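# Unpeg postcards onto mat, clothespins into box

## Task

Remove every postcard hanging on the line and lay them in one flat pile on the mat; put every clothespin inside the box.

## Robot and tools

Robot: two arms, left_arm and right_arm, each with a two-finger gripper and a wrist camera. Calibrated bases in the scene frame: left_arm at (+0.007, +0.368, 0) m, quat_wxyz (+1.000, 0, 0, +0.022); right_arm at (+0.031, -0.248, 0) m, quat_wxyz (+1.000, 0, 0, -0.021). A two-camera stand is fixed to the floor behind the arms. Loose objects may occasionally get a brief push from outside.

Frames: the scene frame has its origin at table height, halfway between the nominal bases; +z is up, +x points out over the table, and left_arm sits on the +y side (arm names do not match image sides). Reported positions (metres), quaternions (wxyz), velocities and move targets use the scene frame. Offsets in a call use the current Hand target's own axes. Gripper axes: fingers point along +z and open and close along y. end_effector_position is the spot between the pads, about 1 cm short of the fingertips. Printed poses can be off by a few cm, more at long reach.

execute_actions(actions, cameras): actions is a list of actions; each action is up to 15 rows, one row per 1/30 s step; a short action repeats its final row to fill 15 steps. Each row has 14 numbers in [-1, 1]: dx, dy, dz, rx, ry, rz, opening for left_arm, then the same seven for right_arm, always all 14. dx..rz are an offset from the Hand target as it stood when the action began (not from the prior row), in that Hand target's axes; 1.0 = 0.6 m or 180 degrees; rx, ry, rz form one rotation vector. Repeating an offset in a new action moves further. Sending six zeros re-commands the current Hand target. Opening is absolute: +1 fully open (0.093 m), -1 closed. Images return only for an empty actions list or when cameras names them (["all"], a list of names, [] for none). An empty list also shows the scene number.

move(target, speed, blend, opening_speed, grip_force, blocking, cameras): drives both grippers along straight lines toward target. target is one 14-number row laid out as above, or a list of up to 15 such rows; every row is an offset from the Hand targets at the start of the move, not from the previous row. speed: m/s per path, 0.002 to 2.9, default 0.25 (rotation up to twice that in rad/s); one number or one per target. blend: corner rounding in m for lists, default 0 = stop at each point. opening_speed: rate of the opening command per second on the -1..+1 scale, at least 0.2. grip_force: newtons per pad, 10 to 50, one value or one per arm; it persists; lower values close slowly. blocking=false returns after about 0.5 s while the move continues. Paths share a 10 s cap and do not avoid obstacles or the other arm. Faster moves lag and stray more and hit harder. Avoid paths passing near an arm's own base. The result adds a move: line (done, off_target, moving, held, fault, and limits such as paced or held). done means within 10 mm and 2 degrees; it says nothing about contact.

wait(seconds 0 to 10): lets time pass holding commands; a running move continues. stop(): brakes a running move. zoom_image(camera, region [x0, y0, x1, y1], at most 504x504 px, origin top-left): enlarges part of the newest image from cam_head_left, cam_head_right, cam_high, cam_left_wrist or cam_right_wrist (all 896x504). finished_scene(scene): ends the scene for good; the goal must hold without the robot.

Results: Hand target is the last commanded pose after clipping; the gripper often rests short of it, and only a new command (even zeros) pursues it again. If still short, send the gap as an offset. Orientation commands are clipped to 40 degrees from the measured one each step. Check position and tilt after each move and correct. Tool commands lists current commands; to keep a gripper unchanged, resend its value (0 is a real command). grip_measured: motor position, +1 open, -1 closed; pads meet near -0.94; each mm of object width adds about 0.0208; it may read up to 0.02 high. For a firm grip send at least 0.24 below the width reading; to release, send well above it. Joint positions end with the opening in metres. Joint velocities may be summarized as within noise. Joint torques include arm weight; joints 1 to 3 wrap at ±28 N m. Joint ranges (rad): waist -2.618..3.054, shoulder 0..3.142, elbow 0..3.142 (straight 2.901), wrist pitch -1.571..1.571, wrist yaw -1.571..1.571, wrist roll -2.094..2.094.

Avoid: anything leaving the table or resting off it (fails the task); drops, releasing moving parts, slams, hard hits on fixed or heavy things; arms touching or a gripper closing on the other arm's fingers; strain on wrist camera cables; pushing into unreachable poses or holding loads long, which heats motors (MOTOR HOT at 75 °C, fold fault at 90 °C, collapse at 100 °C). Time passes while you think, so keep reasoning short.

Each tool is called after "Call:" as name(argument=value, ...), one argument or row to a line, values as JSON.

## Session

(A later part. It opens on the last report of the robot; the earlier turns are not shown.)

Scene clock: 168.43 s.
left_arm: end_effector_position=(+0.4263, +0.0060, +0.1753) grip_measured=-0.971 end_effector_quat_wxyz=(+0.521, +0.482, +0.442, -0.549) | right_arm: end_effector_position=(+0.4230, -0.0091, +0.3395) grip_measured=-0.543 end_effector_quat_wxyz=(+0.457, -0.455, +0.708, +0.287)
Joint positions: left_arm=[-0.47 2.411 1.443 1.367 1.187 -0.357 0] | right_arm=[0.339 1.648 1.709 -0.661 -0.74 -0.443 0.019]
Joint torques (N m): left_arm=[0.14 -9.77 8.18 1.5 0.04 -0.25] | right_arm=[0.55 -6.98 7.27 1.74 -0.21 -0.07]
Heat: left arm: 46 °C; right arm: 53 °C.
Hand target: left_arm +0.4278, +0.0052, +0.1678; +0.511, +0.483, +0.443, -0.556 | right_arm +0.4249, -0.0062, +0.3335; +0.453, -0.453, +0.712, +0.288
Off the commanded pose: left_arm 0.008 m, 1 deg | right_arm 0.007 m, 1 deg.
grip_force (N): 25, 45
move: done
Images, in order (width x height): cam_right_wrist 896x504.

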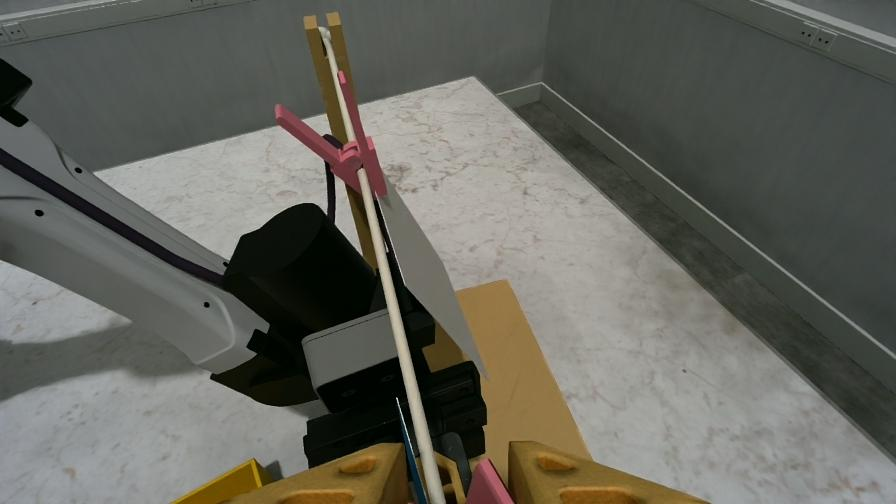

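Call:
move(
  target=[0,0,0,0,0,0,-1,0,0,0,0,0,0,-0.76],
  opening_speed=0.3,
  cameras=["cam_right_wrist"],
)

Call:
zoom_image(
  camera="cam_right_wrist",
  region=[240, 304, 680, 504],
)

Scene clock: 171.27 s.
left_arm: end_effector_position=(+0.4263, +0.0060, +0.1753) grip_measured=-0.971 end_effector_quat_wxyz=(+0.521, +0.482, +0.442, -0.549) | right_arm: end_effector_position=(+0.4231, -0.0090, +0.3396) grip_measured=-0.721 end_effector_quat_wxyz=(+0.458, -0.455, +0.708, +0.287)
Joint positions: left_arm=[-0.47 2.411 1.443 1.367 1.187 -0.357 0] | right_arm=[0.339 1.648 1.709 -0.66 -0.74 -0.443 0.011]
Joint torques (N m): left_arm=[0.1 -9.74 8.21 1.5 0.05 -0.26] | right_arm=[0.54 -7.01 7.24 1.73 -0.21 -0.07]
Heat: left arm: 46 °C; right arm: 53 °C.
Hand target: left_arm +0.4278, +0.0052, +0.1678; +0.511, +0.483, +0.443, -0.556 | right_arm +0.4249, -0.0062, +0.3334; +0.453, -0.453, +0.712, +0.288
Off the commanded pose: left_arm 0.008 m, 1 deg | right_arm 0.007 m, 1 deg.
grip_force (N): 25, 45
move: done
Images, in order (width x height): cam_right_wrist 896x504.

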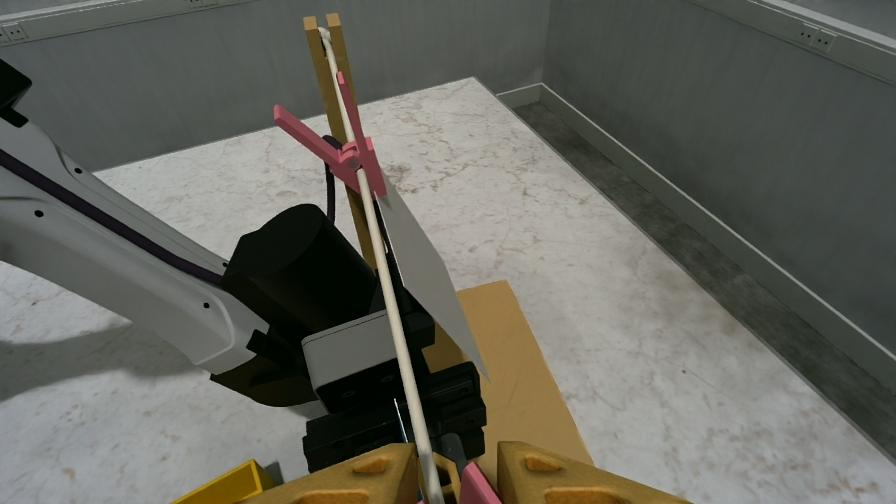

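Scaled by 1.145 from the camera's 896x504 image, which has a finer 1280x720 frame.

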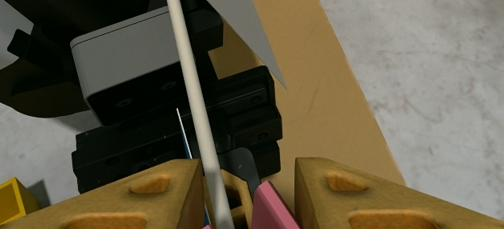

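Call:
move(
  target=[0.0743,0,-0.0106,0,0,0,-1,0,0,0,0,0,0,-0.76],
  speed=0.08,
  cameras=["cam_right_wrist","cam_left_wrist","cam_head_right"],
)

Scene clock: 175.43 s.
left_arm: end_effector_position=(+0.4282, +0.0045, +0.1243) grip_measured=-0.971 end_effector_quat_wxyz=(+0.506, +0.477, +0.456, -0.556) | right_arm: end_effector_position=(+0.4231, -0.0090, +0.3396) grip_measured=-0.731 end_effector_quat_wxyz=(+0.458, -0.455, +0.708, +0.287)
Joint positions: left_arm=[-0.47 2.534 1.457 1.432 1.192 -0.357 0] | right_arm=[0.339 1.648 1.709 -0.66 -0.74 -0.443 0.01]
Joint torques (N m): left_arm=[0.13 -10.37 7.58 1.89 0.05 -0.19] | right_arm=[0.57 -7.05 7.23 1.73 -0.21 -0.06]
Heat: left arm: 47 °C; right arm: 53 °C.
Hand target: left_arm +0.4277, +0.0052, +0.1227; +0.510, +0.483, +0.443, -0.556 | right_arm +0.4249, -0.0062, +0.3334; +0.453, -0.453, +0.712, +0.288
Off the commanded pose: left_arm 0.002 m, 2 deg | right_arm 0.007 m, 1 deg.
grip_force (N): 25, 45
move: done
Images, in order (width x height): cam_head_right 896x504, cam_left_wrist 896x504, cam_right_wrist 896x504.

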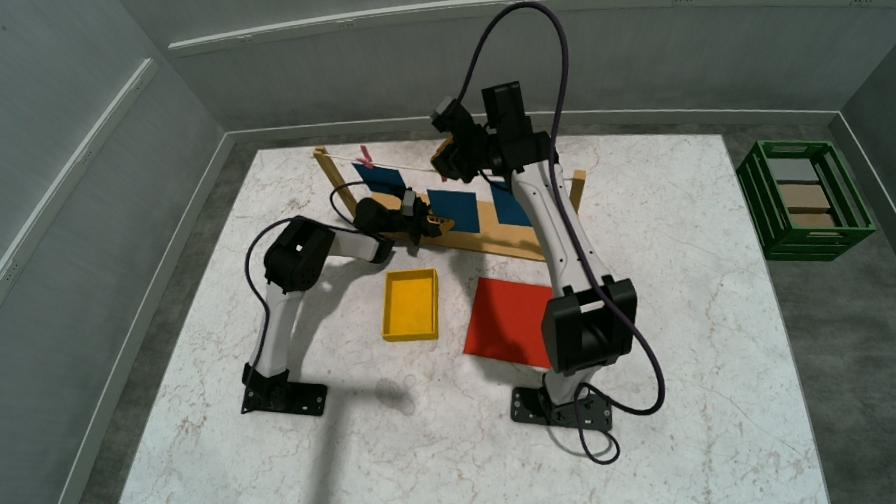

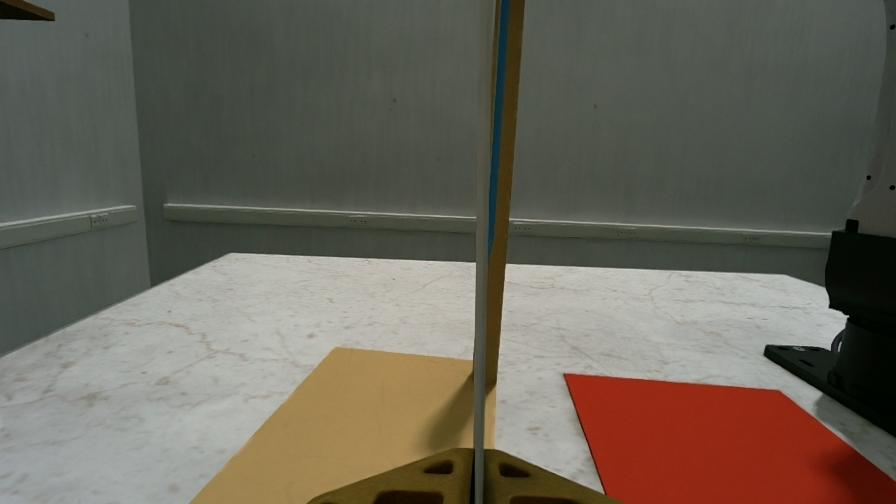

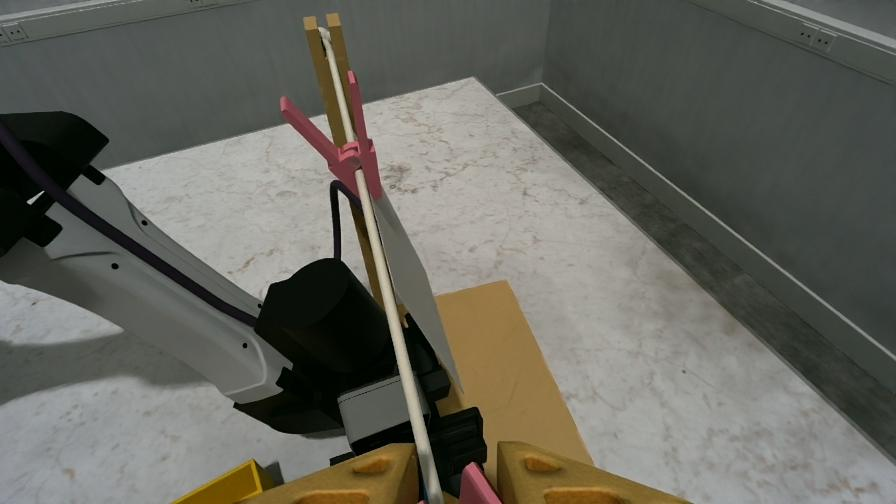

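Call:
move(
  target=[0,0,0,0,0,0,-1,-0.0906,0,-0.0423,0,0,0,-0.76],
  speed=0.08,
  cameras=["cam_right_wrist"],
)

Call:
zoom_image(
  camera="cam_right_wrist",
  region=[240, 304, 680, 504],
)

Scene clock: 180.03 s.
left_arm: end_effector_position=(+0.4282, +0.0045, +0.1243) grip_measured=-0.971 end_effector_quat_wxyz=(+0.506, +0.477, +0.456, -0.556) | right_arm: end_effector_position=(+0.4225, -0.0094, +0.3931) grip_measured=-0.731 end_effector_quat_wxyz=(+0.456, -0.453, +0.710, +0.288)
Joint positions: left_arm=[-0.47 2.534 1.457 1.432 1.192 -0.357 0] | right_arm=[0.339 1.745 2.055 -0.912 -0.738 -0.436 0.01]
Joint torques (N m): left_arm=[0.14 -10.37 7.56 1.9 0.03 -0.19] | right_arm=[0.54 -6.31 10.11 1.5 -0.23 -0.12]
Heat: left arm: 47 °C; right arm: 54 °C.
Hand target: left_arm +0.4277, +0.0052, +0.1227; +0.511, +0.483, +0.443, -0.556 | right_arm +0.4248, -0.0062, +0.3934; +0.453, -0.453, +0.711, +0.288
Off the commanded pose: left_arm 0.002 m, 2 deg | right_arm 0.004 m, 0 deg.
grip_force (N): 25, 45
move: done
Images, in order (width x height): cam_right_wrist 896x504.

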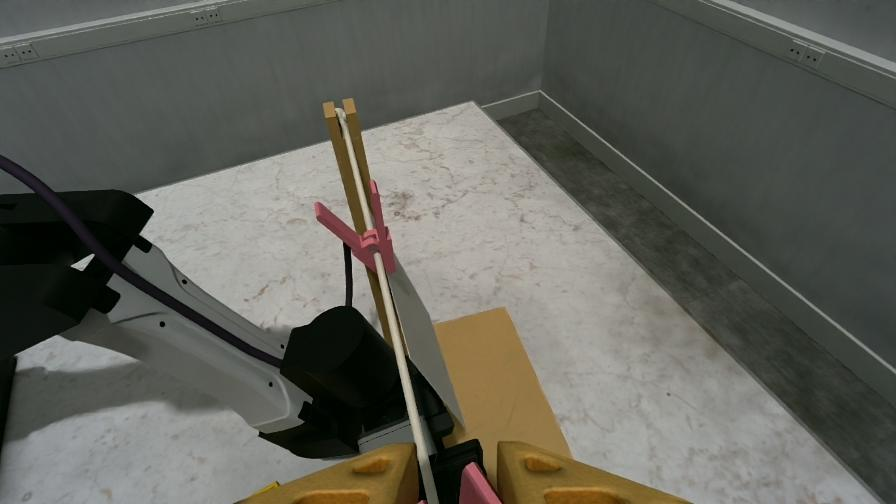

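Scaled by 1.145 from the camera's 896x504 image, which has a finer 1280x720 frame.

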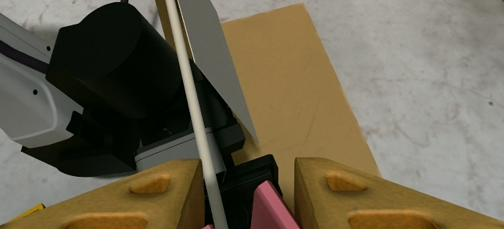

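Call:
wait(
  seconds=0.1,
  cameras=["cam_head_right","cam_high"],
)

Call:
zoom_image(
  camera="cam_head_right",
  region=[300, 80, 600, 280],
)

Call:
zoom_image(
  camera="cam_high",
  region=[300, 80, 700, 330],
)

Scene clock: 182.97 s.
left_arm: end_effector_position=(+0.4282, +0.0045, +0.1243) grip_measured=-0.971 end_effector_quat_wxyz=(+0.506, +0.477, +0.456, -0.556) | right_arm: end_effector_position=(+0.4224, -0.0094, +0.3930) grip_measured=-0.731 end_effector_quat_wxyz=(+0.456, -0.453, +0.710, +0.288)
Joint positions: left_arm=[-0.47 2.534 1.457 1.432 1.192 -0.357 0] | right_arm=[0.339 1.745 2.055 -0.912 -0.738 -0.436 0.01]
Joint torques (N m): left_arm=[0.14 -10.37 7.58 1.89 0.03 -0.19] | right_arm=[0.58 -6.32 10.1 1.51 -0.23 -0.13]
Heat: left arm: 48 °C; right arm: 54 °C.
Hand target: left_arm +0.4277, +0.0052, +0.1227; +0.511, +0.483, +0.443, -0.556 | right_arm +0.4248, -0.0062, +0.3934; +0.453, -0.453, +0.711, +0.288
Tool commands: left_gripper/opening=-1.0 right_gripper/opening=-0.76
Off the commanded pose: left_arm 0.002 m, 2 deg | right_arm 0.004 m, 0 deg.
grip_force (N): 25, 45
wait: 0.10 s; at rest from the start
Images, in order (width x height): cam_head_right 896x504, cam_high 896x504.

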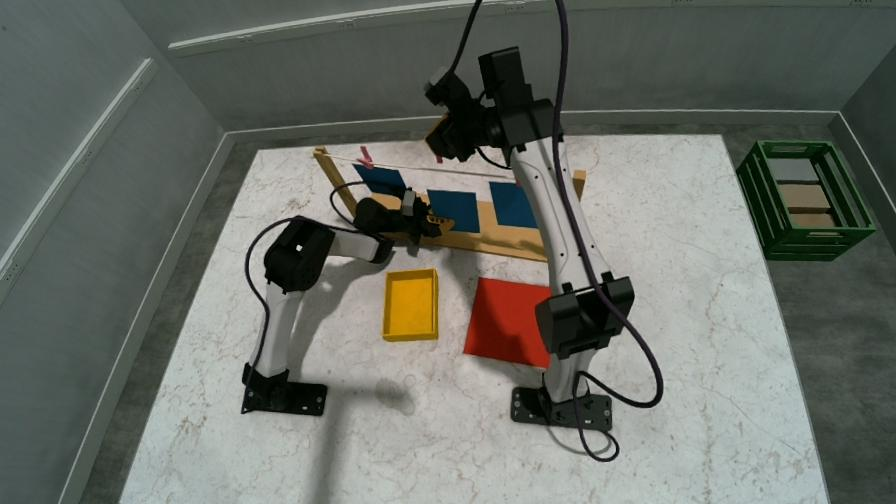

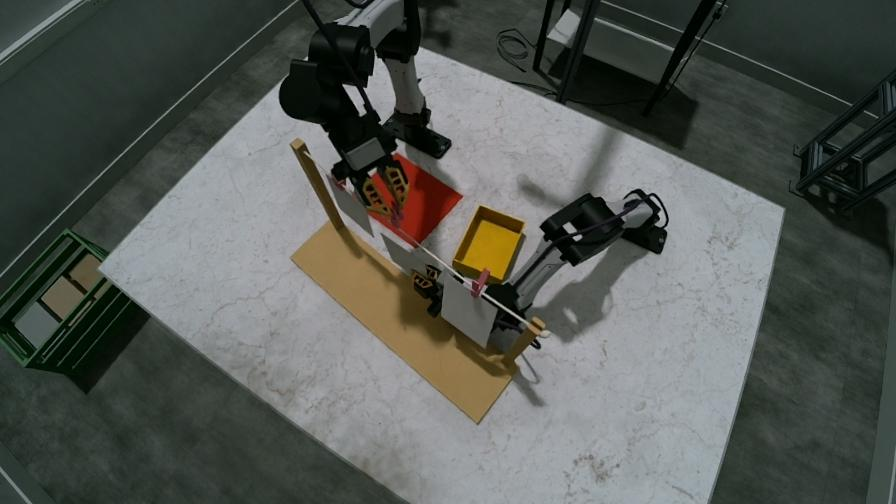

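Scaled by 1.680 from the camera's 896x504 image, which has a finer 1280x720 frame.

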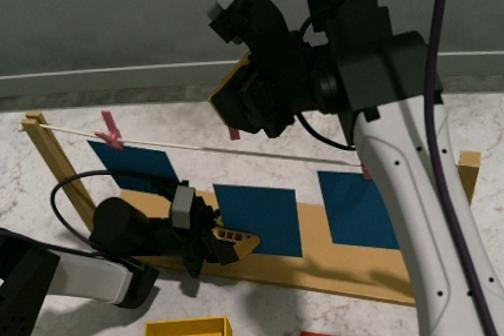

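Scaled by 1.260 from the camera's 896x504 image, which has a finer 1280x720 frame.

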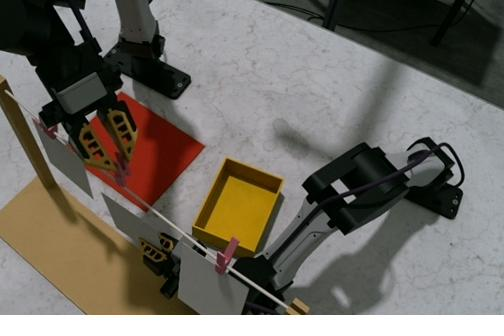

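Call:
move(
  target=[-0.0728,-0.16,0.0498,-0.166,0.044,0.0114,-1,0.0513,-0.0688,-0.3343,0.1258,0,0.0588,-0.76],
  speed=0.15,
  cameras=["cam_head_left","cam_right_wrist","cam_left_wrist"],
)

Scene clock: 210.63 s.
left_arm: end_effector_position=(+0.3297, -0.0127, +0.1614) grip_measured=-0.971 end_effector_quat_wxyz=(+0.586, +0.381, +0.600, -0.391) | right_arm: end_effector_position=(+0.3883, -0.2011, +0.4385) grip_measured=-0.731 end_effector_quat_wxyz=(+0.493, -0.279, +0.802, +0.189)
Joint positions: left_arm=[-0.771 1.919 0.777 1.132 0.426 -0.019 0] | right_arm=[-0.165 1.553 2.119 -1.243 -0.785 -0.484 0.01]
Joint torques (N m): left_arm=[-0.25 -10.76 5.68 2 -0.14 0.1] | right_arm=[-0.44 -6.5 8.5 1.42 -0.44 -0.31]
Heat: left arm: 51 °C; right arm: 56 °C.
Hand target: left_arm +0.3300, -0.0100, +0.1702; +0.596, +0.380, +0.597, -0.380 | right_arm +0.3797, -0.2000, +0.4504; +0.505, -0.288, +0.793, +0.183
Off the commanded pose: left_arm 0.009 m, 2 deg | right_arm 0.015 m, 2 deg.
grip_force (N): 25, 45
move: off_target (right_arm)
Images, in order (width x height): cam_head_left 896x504, cam_left_wrist 896x504, cam_right_wrist 896x504.

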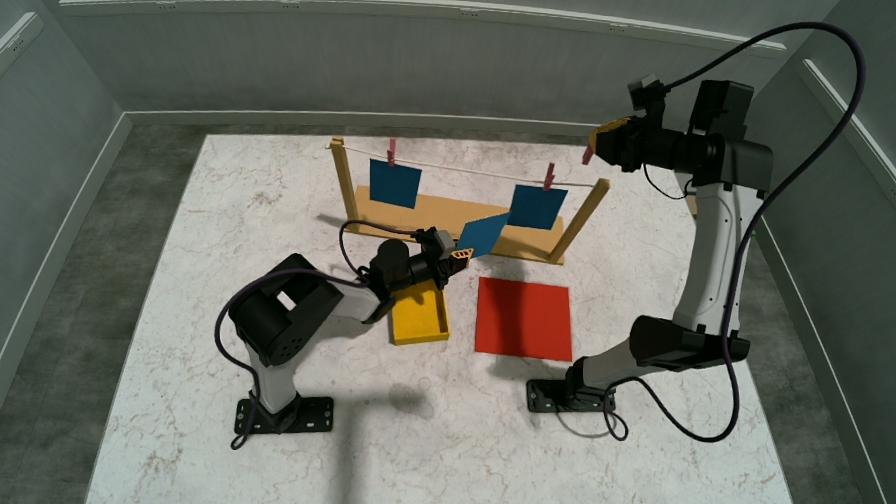

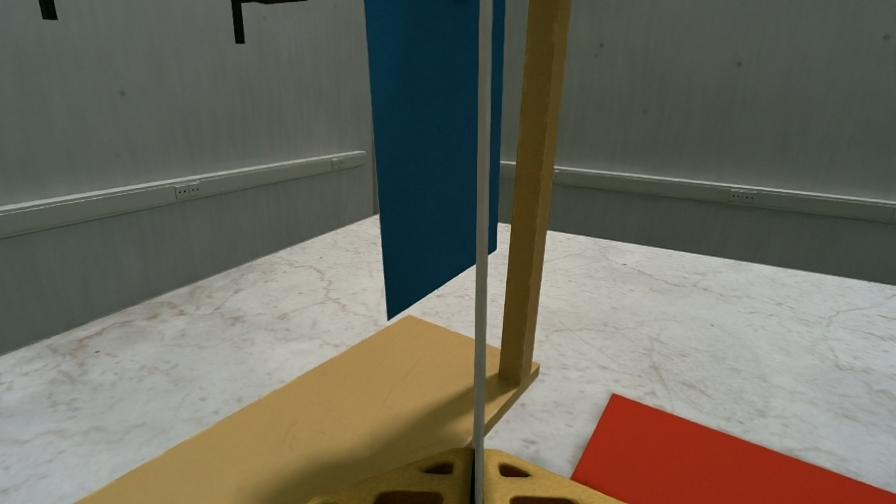

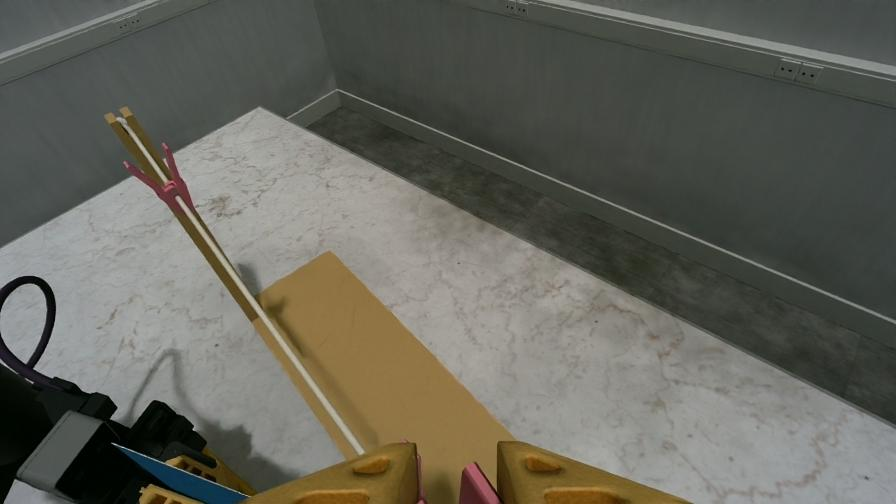

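Call:
move(
  target=[0.0333,-0.1947,0.1333,0.130,0.1306,0.488,-1,0,0,0,0,0,0,-0.76],
  speed=0.35,
  cameras=["cam_head_left","cam_head_right","cam_left_wrist"],
)

Scene clock: 219.87 s.
left_arm: end_effector_position=(+0.2554, -0.1277, +0.1519) grip_measured=-0.971 end_effector_quat_wxyz=(+0.492, +0.843, +0.190, +0.105) | right_arm: end_effector_position=(+0.3882, -0.2011, +0.4385) grip_measured=-0.731 end_effector_quat_wxyz=(+0.493, -0.279, +0.802, +0.189)
Joint positions: left_arm=[-1.138 1.911 1.303 0.09 0.039 1.581 0] | right_arm=[-0.165 1.553 2.119 -1.243 -0.785 -0.485 0.01]
Joint torques (N m): left_arm=[-0.18 -8.13 10.15 1.96 0.08 -0.05] | right_arm=[-0.47 -6.52 8.53 1.42 -0.42 -0.31]
Heat: left arm: 54 °C; right arm: 57 °C.
Hand target: left_arm +0.2580, -0.1318, +0.1499; +0.488, +0.846, +0.188, +0.109 | right_arm +0.3798, -0.2001, +0.4504; +0.505, -0.288, +0.793, +0.183
Off the commanded pose: left_arm 0.005 m, 1 deg | right_arm 0.015 m, 2 deg.
grip_force (N): 25, 45
move: off_target (right_arm)
Images, in order (width x height): cam_head_left 896x504, cam_head_right 896x504, cam_left_wrist 896x504.

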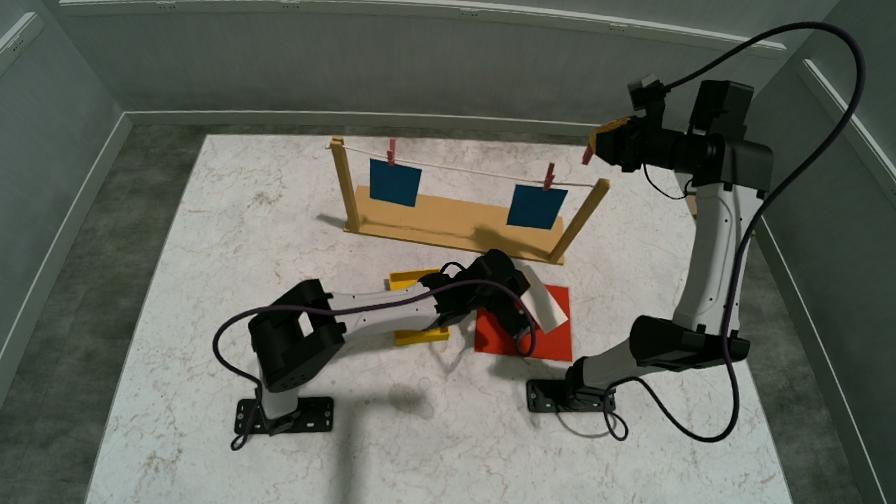

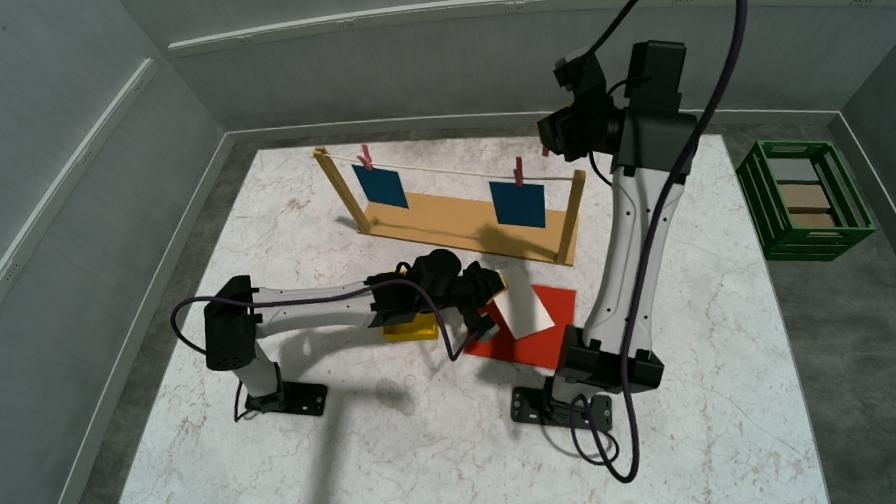

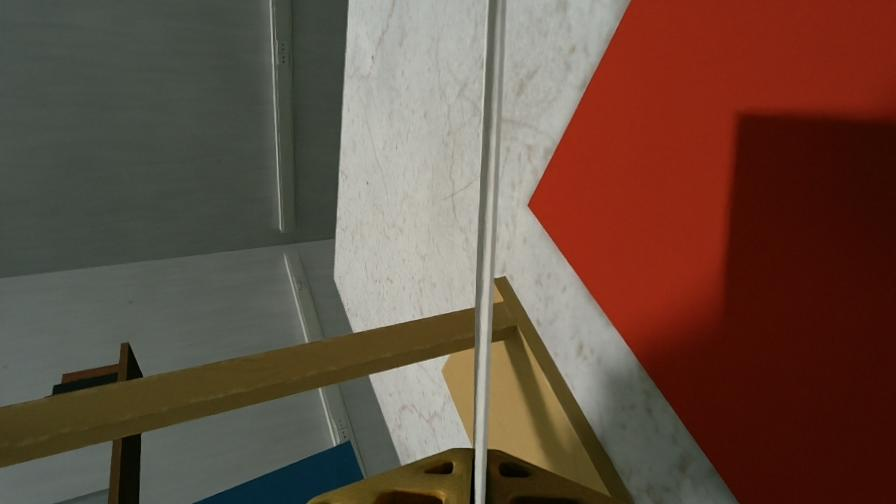

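Call:
move(
  target=[0,-0.13,0.0753,0,0,0,-1,0,0,0,0,0,0,-0.76],
  speed=0.15,
  cameras=["cam_head_left","cam_head_right","cam_left_wrist","cam_high"],
)

Scene clock: 224.60 s.
left_arm: end_effector_position=(+0.2569, -0.1303, +0.0636) grip_measured=-0.971 end_effector_quat_wxyz=(+0.485, +0.847, +0.191, +0.104) | right_arm: end_effector_position=(+0.3882, -0.2011, +0.4385) grip_measured=-0.731 end_effector_quat_wxyz=(+0.493, -0.279, +0.802, +0.189)
Joint positions: left_arm=[-1.138 2.088 1.179 0.375 0.038 1.583 0] | right_arm=[-0.165 1.553 2.119 -1.243 -0.785 -0.485 0.01]
Joint torques (N m): left_arm=[-0.2 -9.17 6.95 2.27 0.08 -0.04] | right_arm=[-0.42 -6.53 8.53 1.43 -0.44 -0.3]
Heat: left arm: 53 °C; right arm: 58 °C.
Hand target: left_arm +0.2582, -0.1319, +0.0600; +0.488, +0.845, +0.188, +0.109 | right_arm +0.3798, -0.2001, +0.4504; +0.505, -0.288, +0.793, +0.183
Off the commanded pose: left_arm 0.004 m, 1 deg | right_arm 0.015 m, 2 deg.
grip_force (N): 25, 45
move: off_target (right_arm)
Images, in order (width x height): cam_head_left 896x504, cam_head_right 896x504, cam_high 896x504, cam_left_wrist 896x504.

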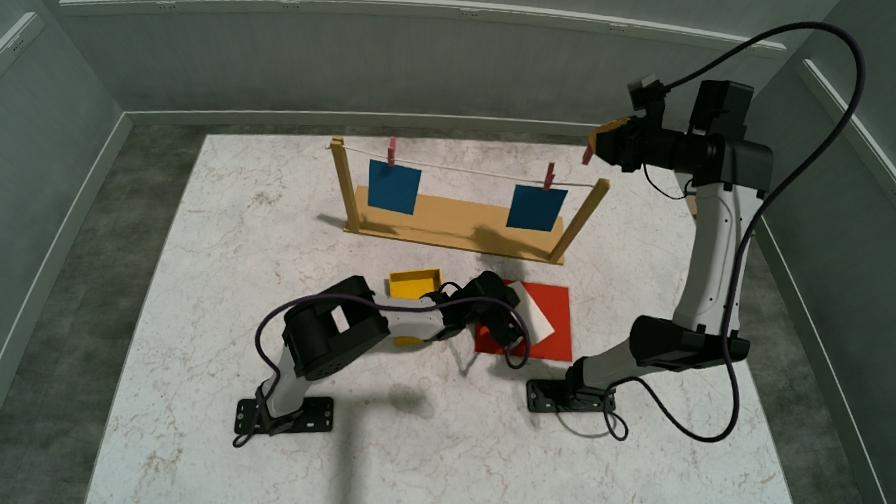

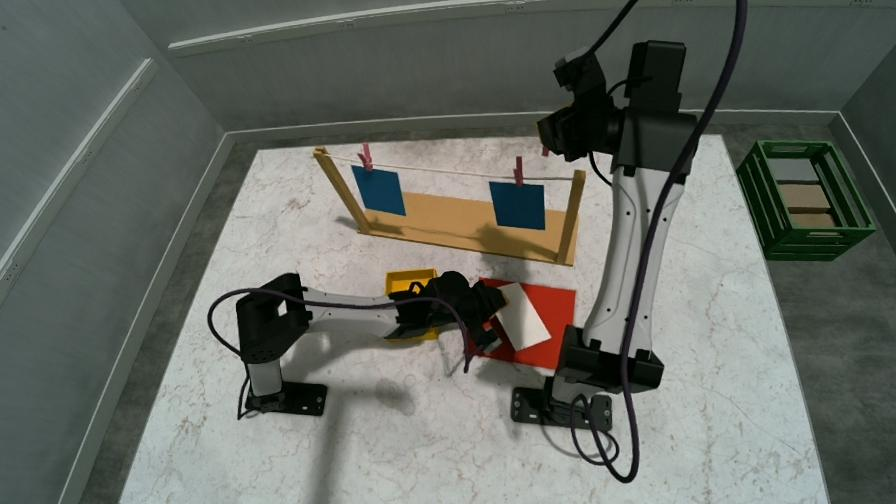

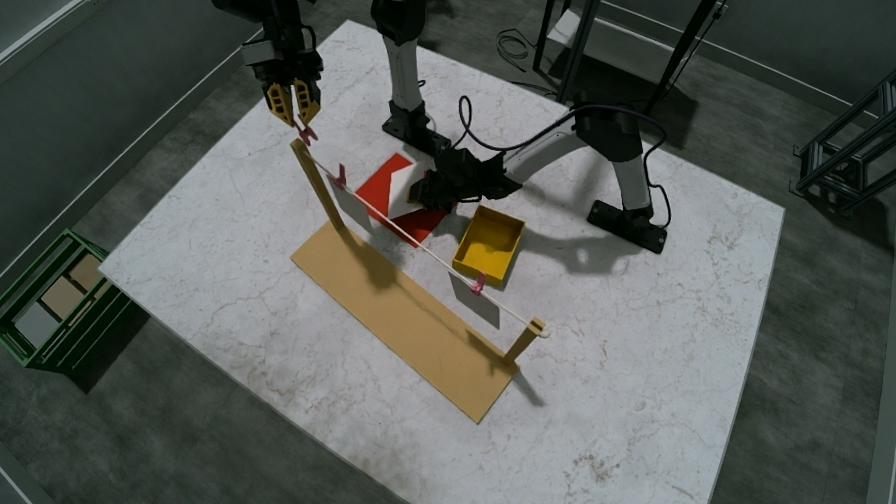

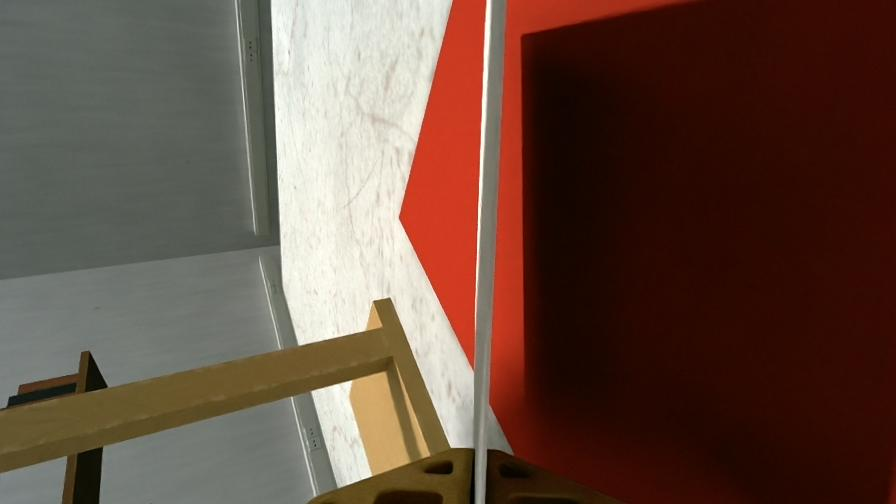

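Call:
move(
  target=[0,-0.028,0.0163,0,0,0,-1,0,0,0,0,0,0,-0.76],
  speed=0.05,
  cameras=["cam_left_wrist","cam_head_right"],
)

Call:
zoom_image(
  camera="cam_head_right",
  region=[440, 240, 600, 380],
)

Scene clock: 231.43 s.
left_arm: end_effector_position=(+0.2577, -0.1318, +0.0481) grip_measured=-0.971 end_effector_quat_wxyz=(+0.489, +0.845, +0.190, +0.105) | right_arm: end_effector_position=(+0.3882, -0.2011, +0.4384) grip_measured=-0.731 end_effector_quat_wxyz=(+0.492, -0.279, +0.802, +0.189)
Joint positions: left_arm=[-1.138 2.132 1.166 0.442 0.038 1.583 0] | right_arm=[-0.165 1.553 2.119 -1.243 -0.785 -0.485 0.01]
Joint torques (N m): left_arm=[-0.13 -8.94 6.41 2.32 0.09 -0.04] | right_arm=[-0.44 -6.49 8.54 1.42 -0.43 -0.3]
Heat: left arm: 54 °C; right arm: 58 °C.
Hand target: left_arm +0.2582, -0.1319, +0.0405; +0.488, +0.845, +0.188, +0.109 | right_arm +0.3798, -0.2001, +0.4504; +0.505, -0.288, +0.793, +0.183
Off the commanded pose: left_arm 0.008 m, 1 deg | right_arm 0.015 m, 2 deg.
grip_force (N): 25, 45
move: off_target (right_arm)
Images, in order (width x height): cam_head_right 896x504, cam_left_wrist 896x504.

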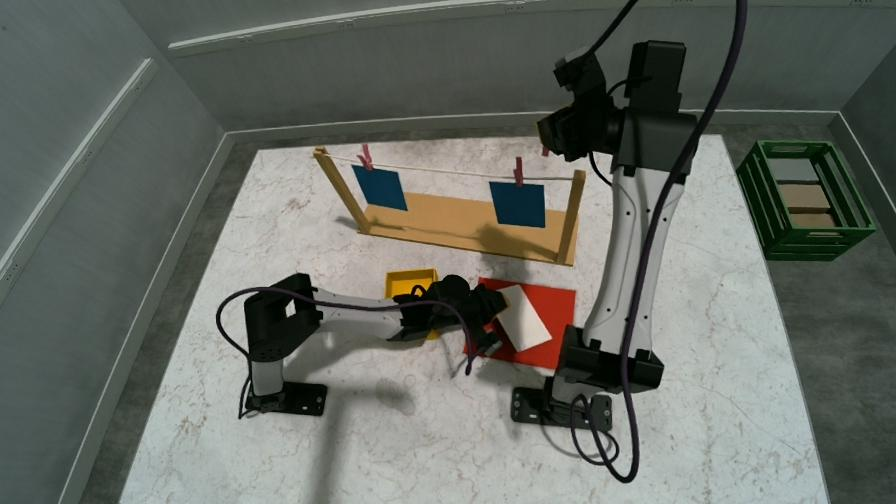

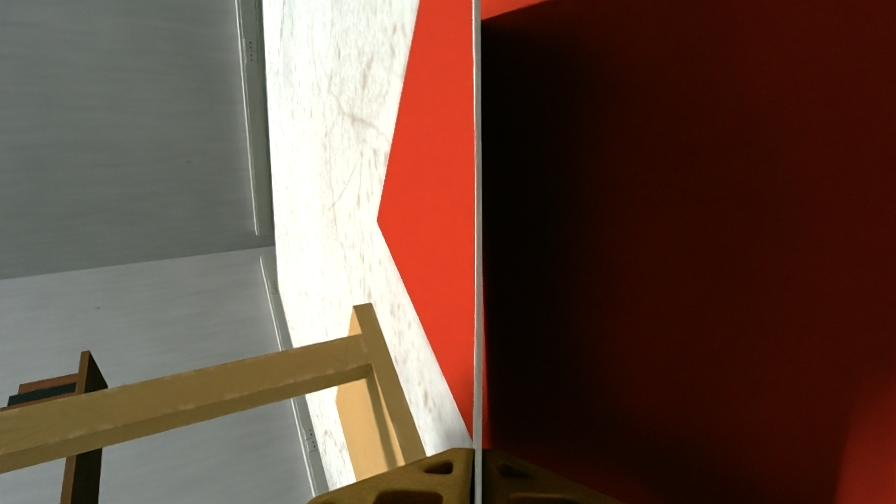

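Scaled by 3.150 from the camera's 896x504 image, which has a finer 1280x720 frame.

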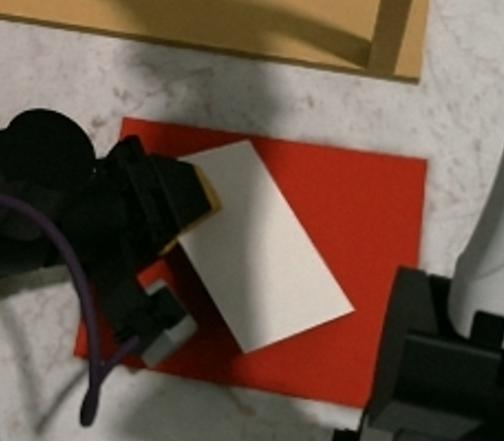

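Call:
move(
  target=[0,0,0,0,0,0,-0.4,0,0,0,0,0,0,-0.76],
  opening_speed=0.3,
  cameras=["cam_left_wrist","cam_head_right"],
)

Call:
zoom_image(
  camera="cam_head_right",
  region=[440, 240, 600, 380],
)

Scene clock: 237.07 s.
left_arm: end_effector_position=(+0.2578, -0.1319, +0.0482) grip_measured=-0.402 end_effector_quat_wxyz=(+0.489, +0.845, +0.190, +0.105) | right_arm: end_effector_position=(+0.3882, -0.2011, +0.4384) grip_measured=-0.731 end_effector_quat_wxyz=(+0.492, -0.279, +0.802, +0.189)
Joint positions: left_arm=[-1.138 2.132 1.166 0.442 0.038 1.584 0.026] | right_arm=[-0.165 1.553 2.119 -1.243 -0.785 -0.485 0.01]
Joint torques (N m): left_arm=[-0.16 -8.96 6.38 2.31 0.08 -0.03] | right_arm=[-0.43 -6.49 8.51 1.42 -0.43 -0.31]
Heat: left arm: 54 °C; right arm: 59 °C.
Hand target: left_arm +0.2582, -0.1319, +0.0405; +0.488, +0.845, +0.188, +0.109 | right_arm +0.3798, -0.2001, +0.4504; +0.505, -0.288, +0.793, +0.183
Off the commanded pose: left_arm 0.008 m, 0 deg | right_arm 0.015 m, 2 deg.
grip_force (N): 25, 45
move: off_target (right_arm)
Images, in order (width x height): cam_head_right 896x504, cam_left_wrist 896x504.

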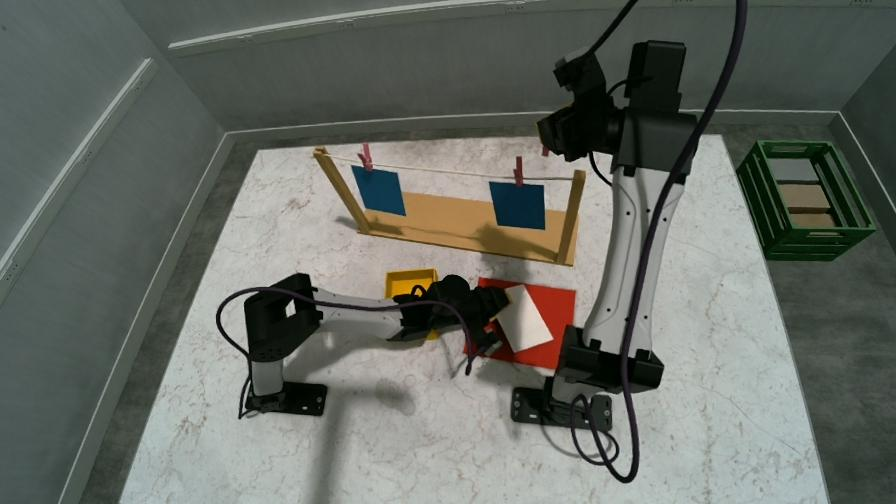

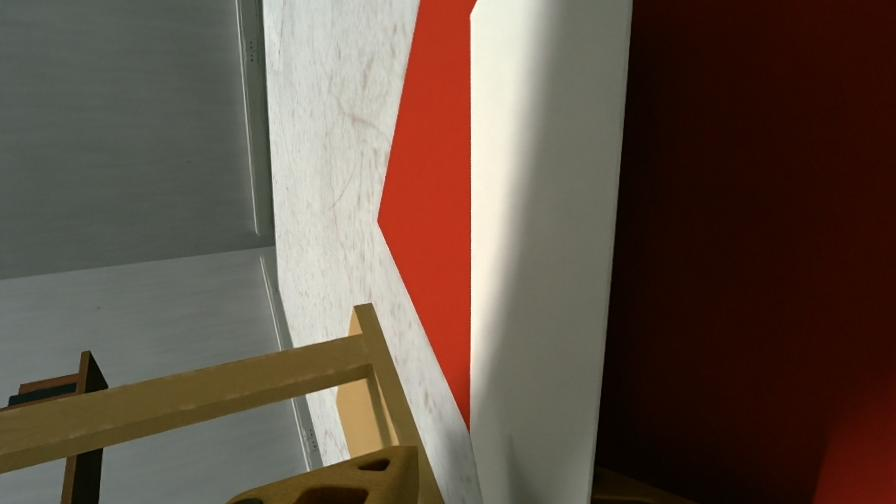

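Scaled by 3.150 from the camera's 896x504 image, which has a finer 1280x720 frame.

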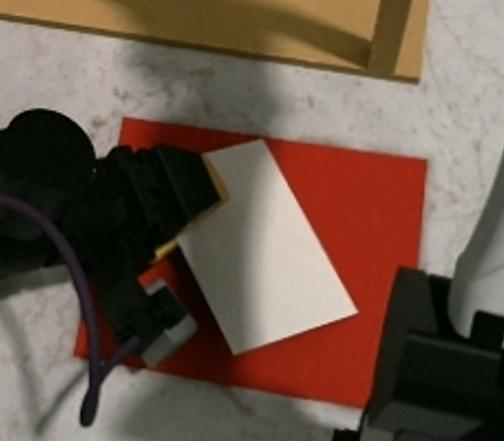

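Call:
move(
  target=[0,-0.0385,-0.0928,0,0,0,-0.4,0,0,0,0,0,0,-0.76],
  speed=0.08,
  cameras=["cam_left_wrist","cam_head_right"],
)

Call:
zoom_image(
  camera="cam_head_right",
  region=[440, 240, 600, 380],
)

Scene clock: 242.50 s.
left_arm: end_effector_position=(+0.2299, -0.0780, +0.0326) grip_measured=-0.402 end_effector_quat_wxyz=(+0.472, +0.855, +0.190, +0.102) | right_arm: end_effector_position=(+0.3882, -0.2011, +0.4384) grip_measured=-0.731 end_effector_quat_wxyz=(+0.492, -0.279, +0.802, +0.189)
Joint positions: left_arm=[-1.138 1.999 0.895 0.541 0.038 1.588 0.026] | right_arm=[-0.165 1.553 2.119 -1.243 -0.785 -0.485 0.01]
Joint torques (N m): left_arm=[0.36 -11.67 5.45 2.18 0.14 -0.05] | right_arm=[-0.42 -6.46 8.55 1.42 -0.43 -0.3]
Heat: left arm: 55 °C; right arm: 59 °C.
Hand target: left_arm +0.2329, -0.0778, +0.0482; +0.488, +0.846, +0.188, +0.109 | right_arm +0.3798, -0.2001, +0.4504; +0.505, -0.288, +0.793, +0.183
Off the commanded pose: left_arm 0.016 m, 2 deg | right_arm 0.015 m, 2 deg.
grip_force (N): 25, 45
move: off_target (left_arm, right_arm)
Images, in order (width x height): cam_head_right 896x504, cam_left_wrist 896x504.

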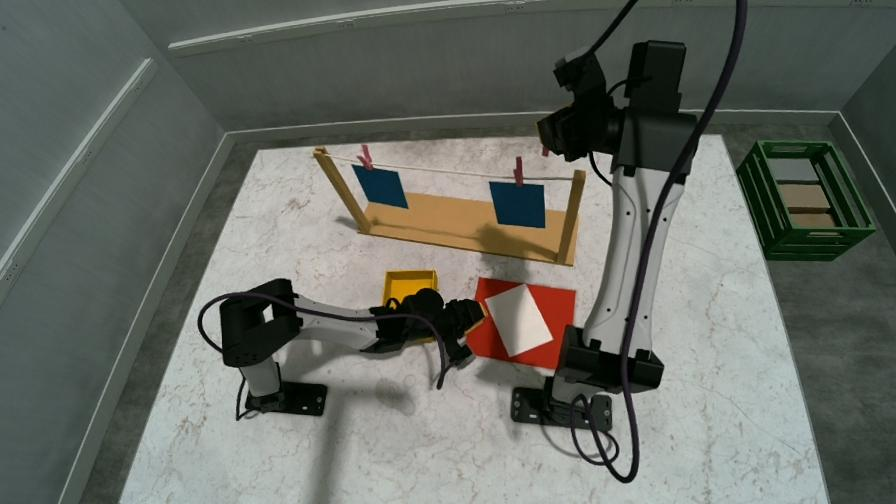

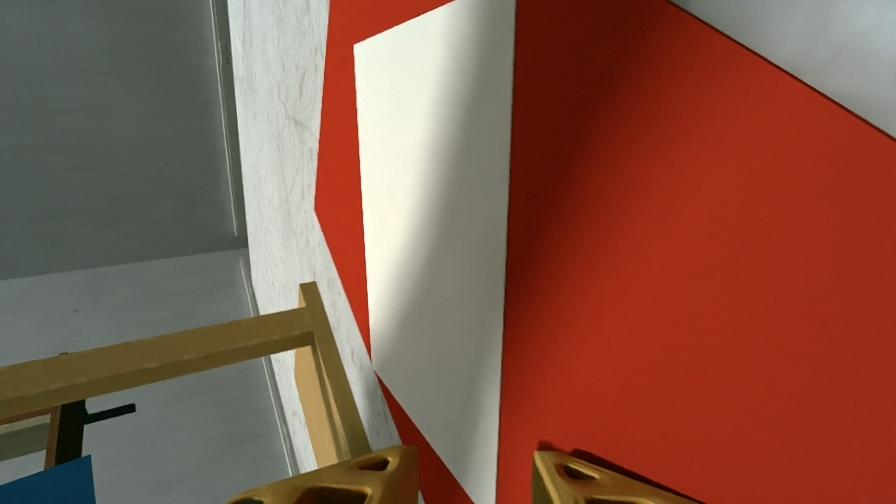

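Scaled by 3.150 from the camera's 896x504 image, which has a finer 1280x720 frame.

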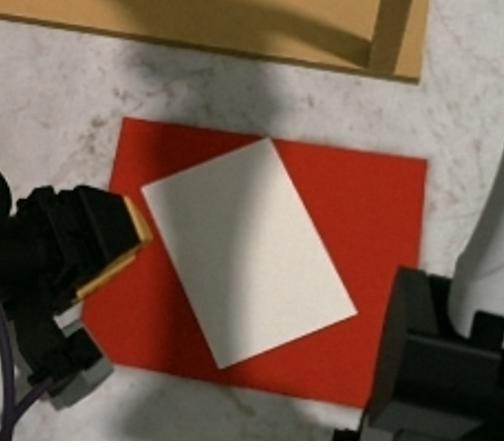

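Call:
move(
  target=[
    [0.0007,0.16,-0.13,-0.05,-0.02,-0.127,-0.4,0,0,0,0,0,0,-0.76],
    [0.1747,0.1775,-0.366,-0.195,-0.067,-0.507,-0.4,0,0,0,0,0,0,-0.76],
    [0.379,0.005,-0.43,-0.195,-0.067,-0.507,0.0,0,0,0,0,0,0,-0.76],
  ],
  speed=0.3,
  blend=[0.04,0.05,0],
  cameras=["cam_head_right","cam_left_wrist","cam_right_wrist"],
)

Scene clock: 276.83 s.
left_arm: end_effector_position=(+0.3443, +0.2194, +0.1798) grip_measured=-0.002 end_effector_quat_wxyz=(+0.639, +0.297, +0.645, -0.296) | right_arm: end_effector_position=(+0.3882, -0.2011, +0.4384) grip_measured=-0.731 end_effector_quat_wxyz=(+0.492, -0.279, +0.802, +0.189)
Joint positions: left_arm=[-0.131 1.473 0.353 1.109 0.778 0.005 0.045] | right_arm=[-0.165 1.553 2.119 -1.243 -0.785 -0.485 0.01]
Joint torques (N m): left_arm=[0.32 -3.18 6.31 2.18 0.23 -0.13] | right_arm=[-0.46 -6.53 8.53 1.42 -0.43 -0.3]
Heat: left arm: 58 °C; right arm: 60 °C.
Hand target: left_arm +0.3447, +0.2195, +0.1801; +0.641, +0.298, +0.641, -0.299 | right_arm +0.3798, -0.2001, +0.4504; +0.505, -0.288, +0.793, +0.183
Off the commanded pose: left_arm 0.001 m, 1 deg | right_arm 0.015 m, 2 deg.
grip_force (N): 25, 45
move: off_target (right_arm)
Images, in order (width x height): cam_head_right 896x504, cam_left_wrist 896x504, cam_right_wrist 896x504.

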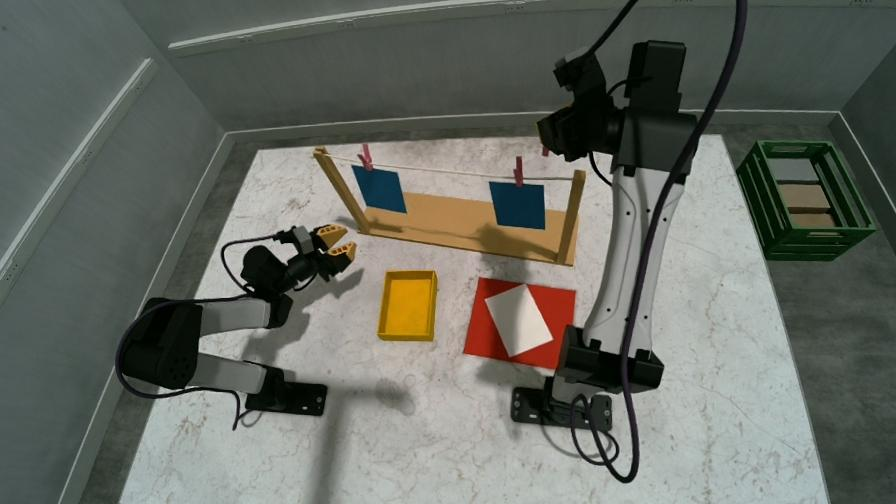

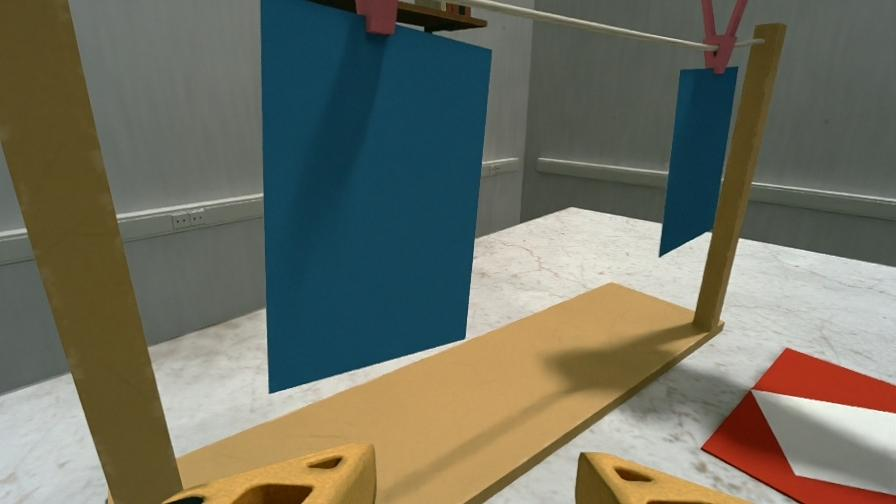

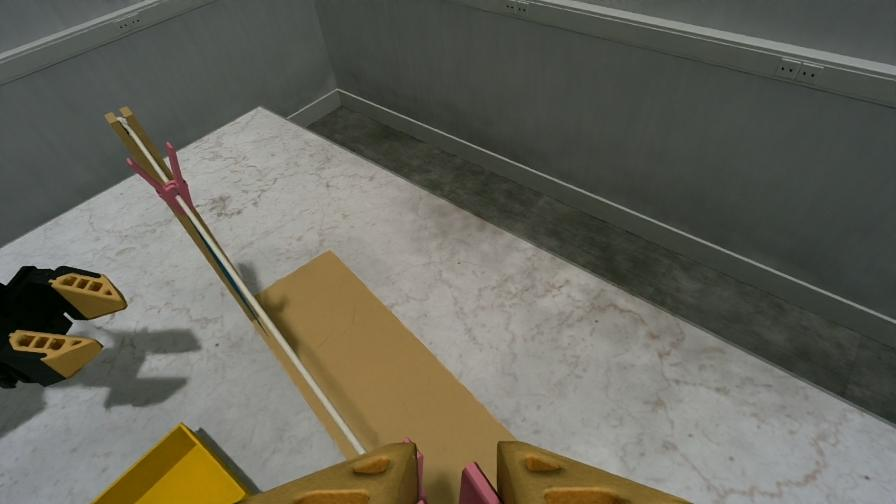

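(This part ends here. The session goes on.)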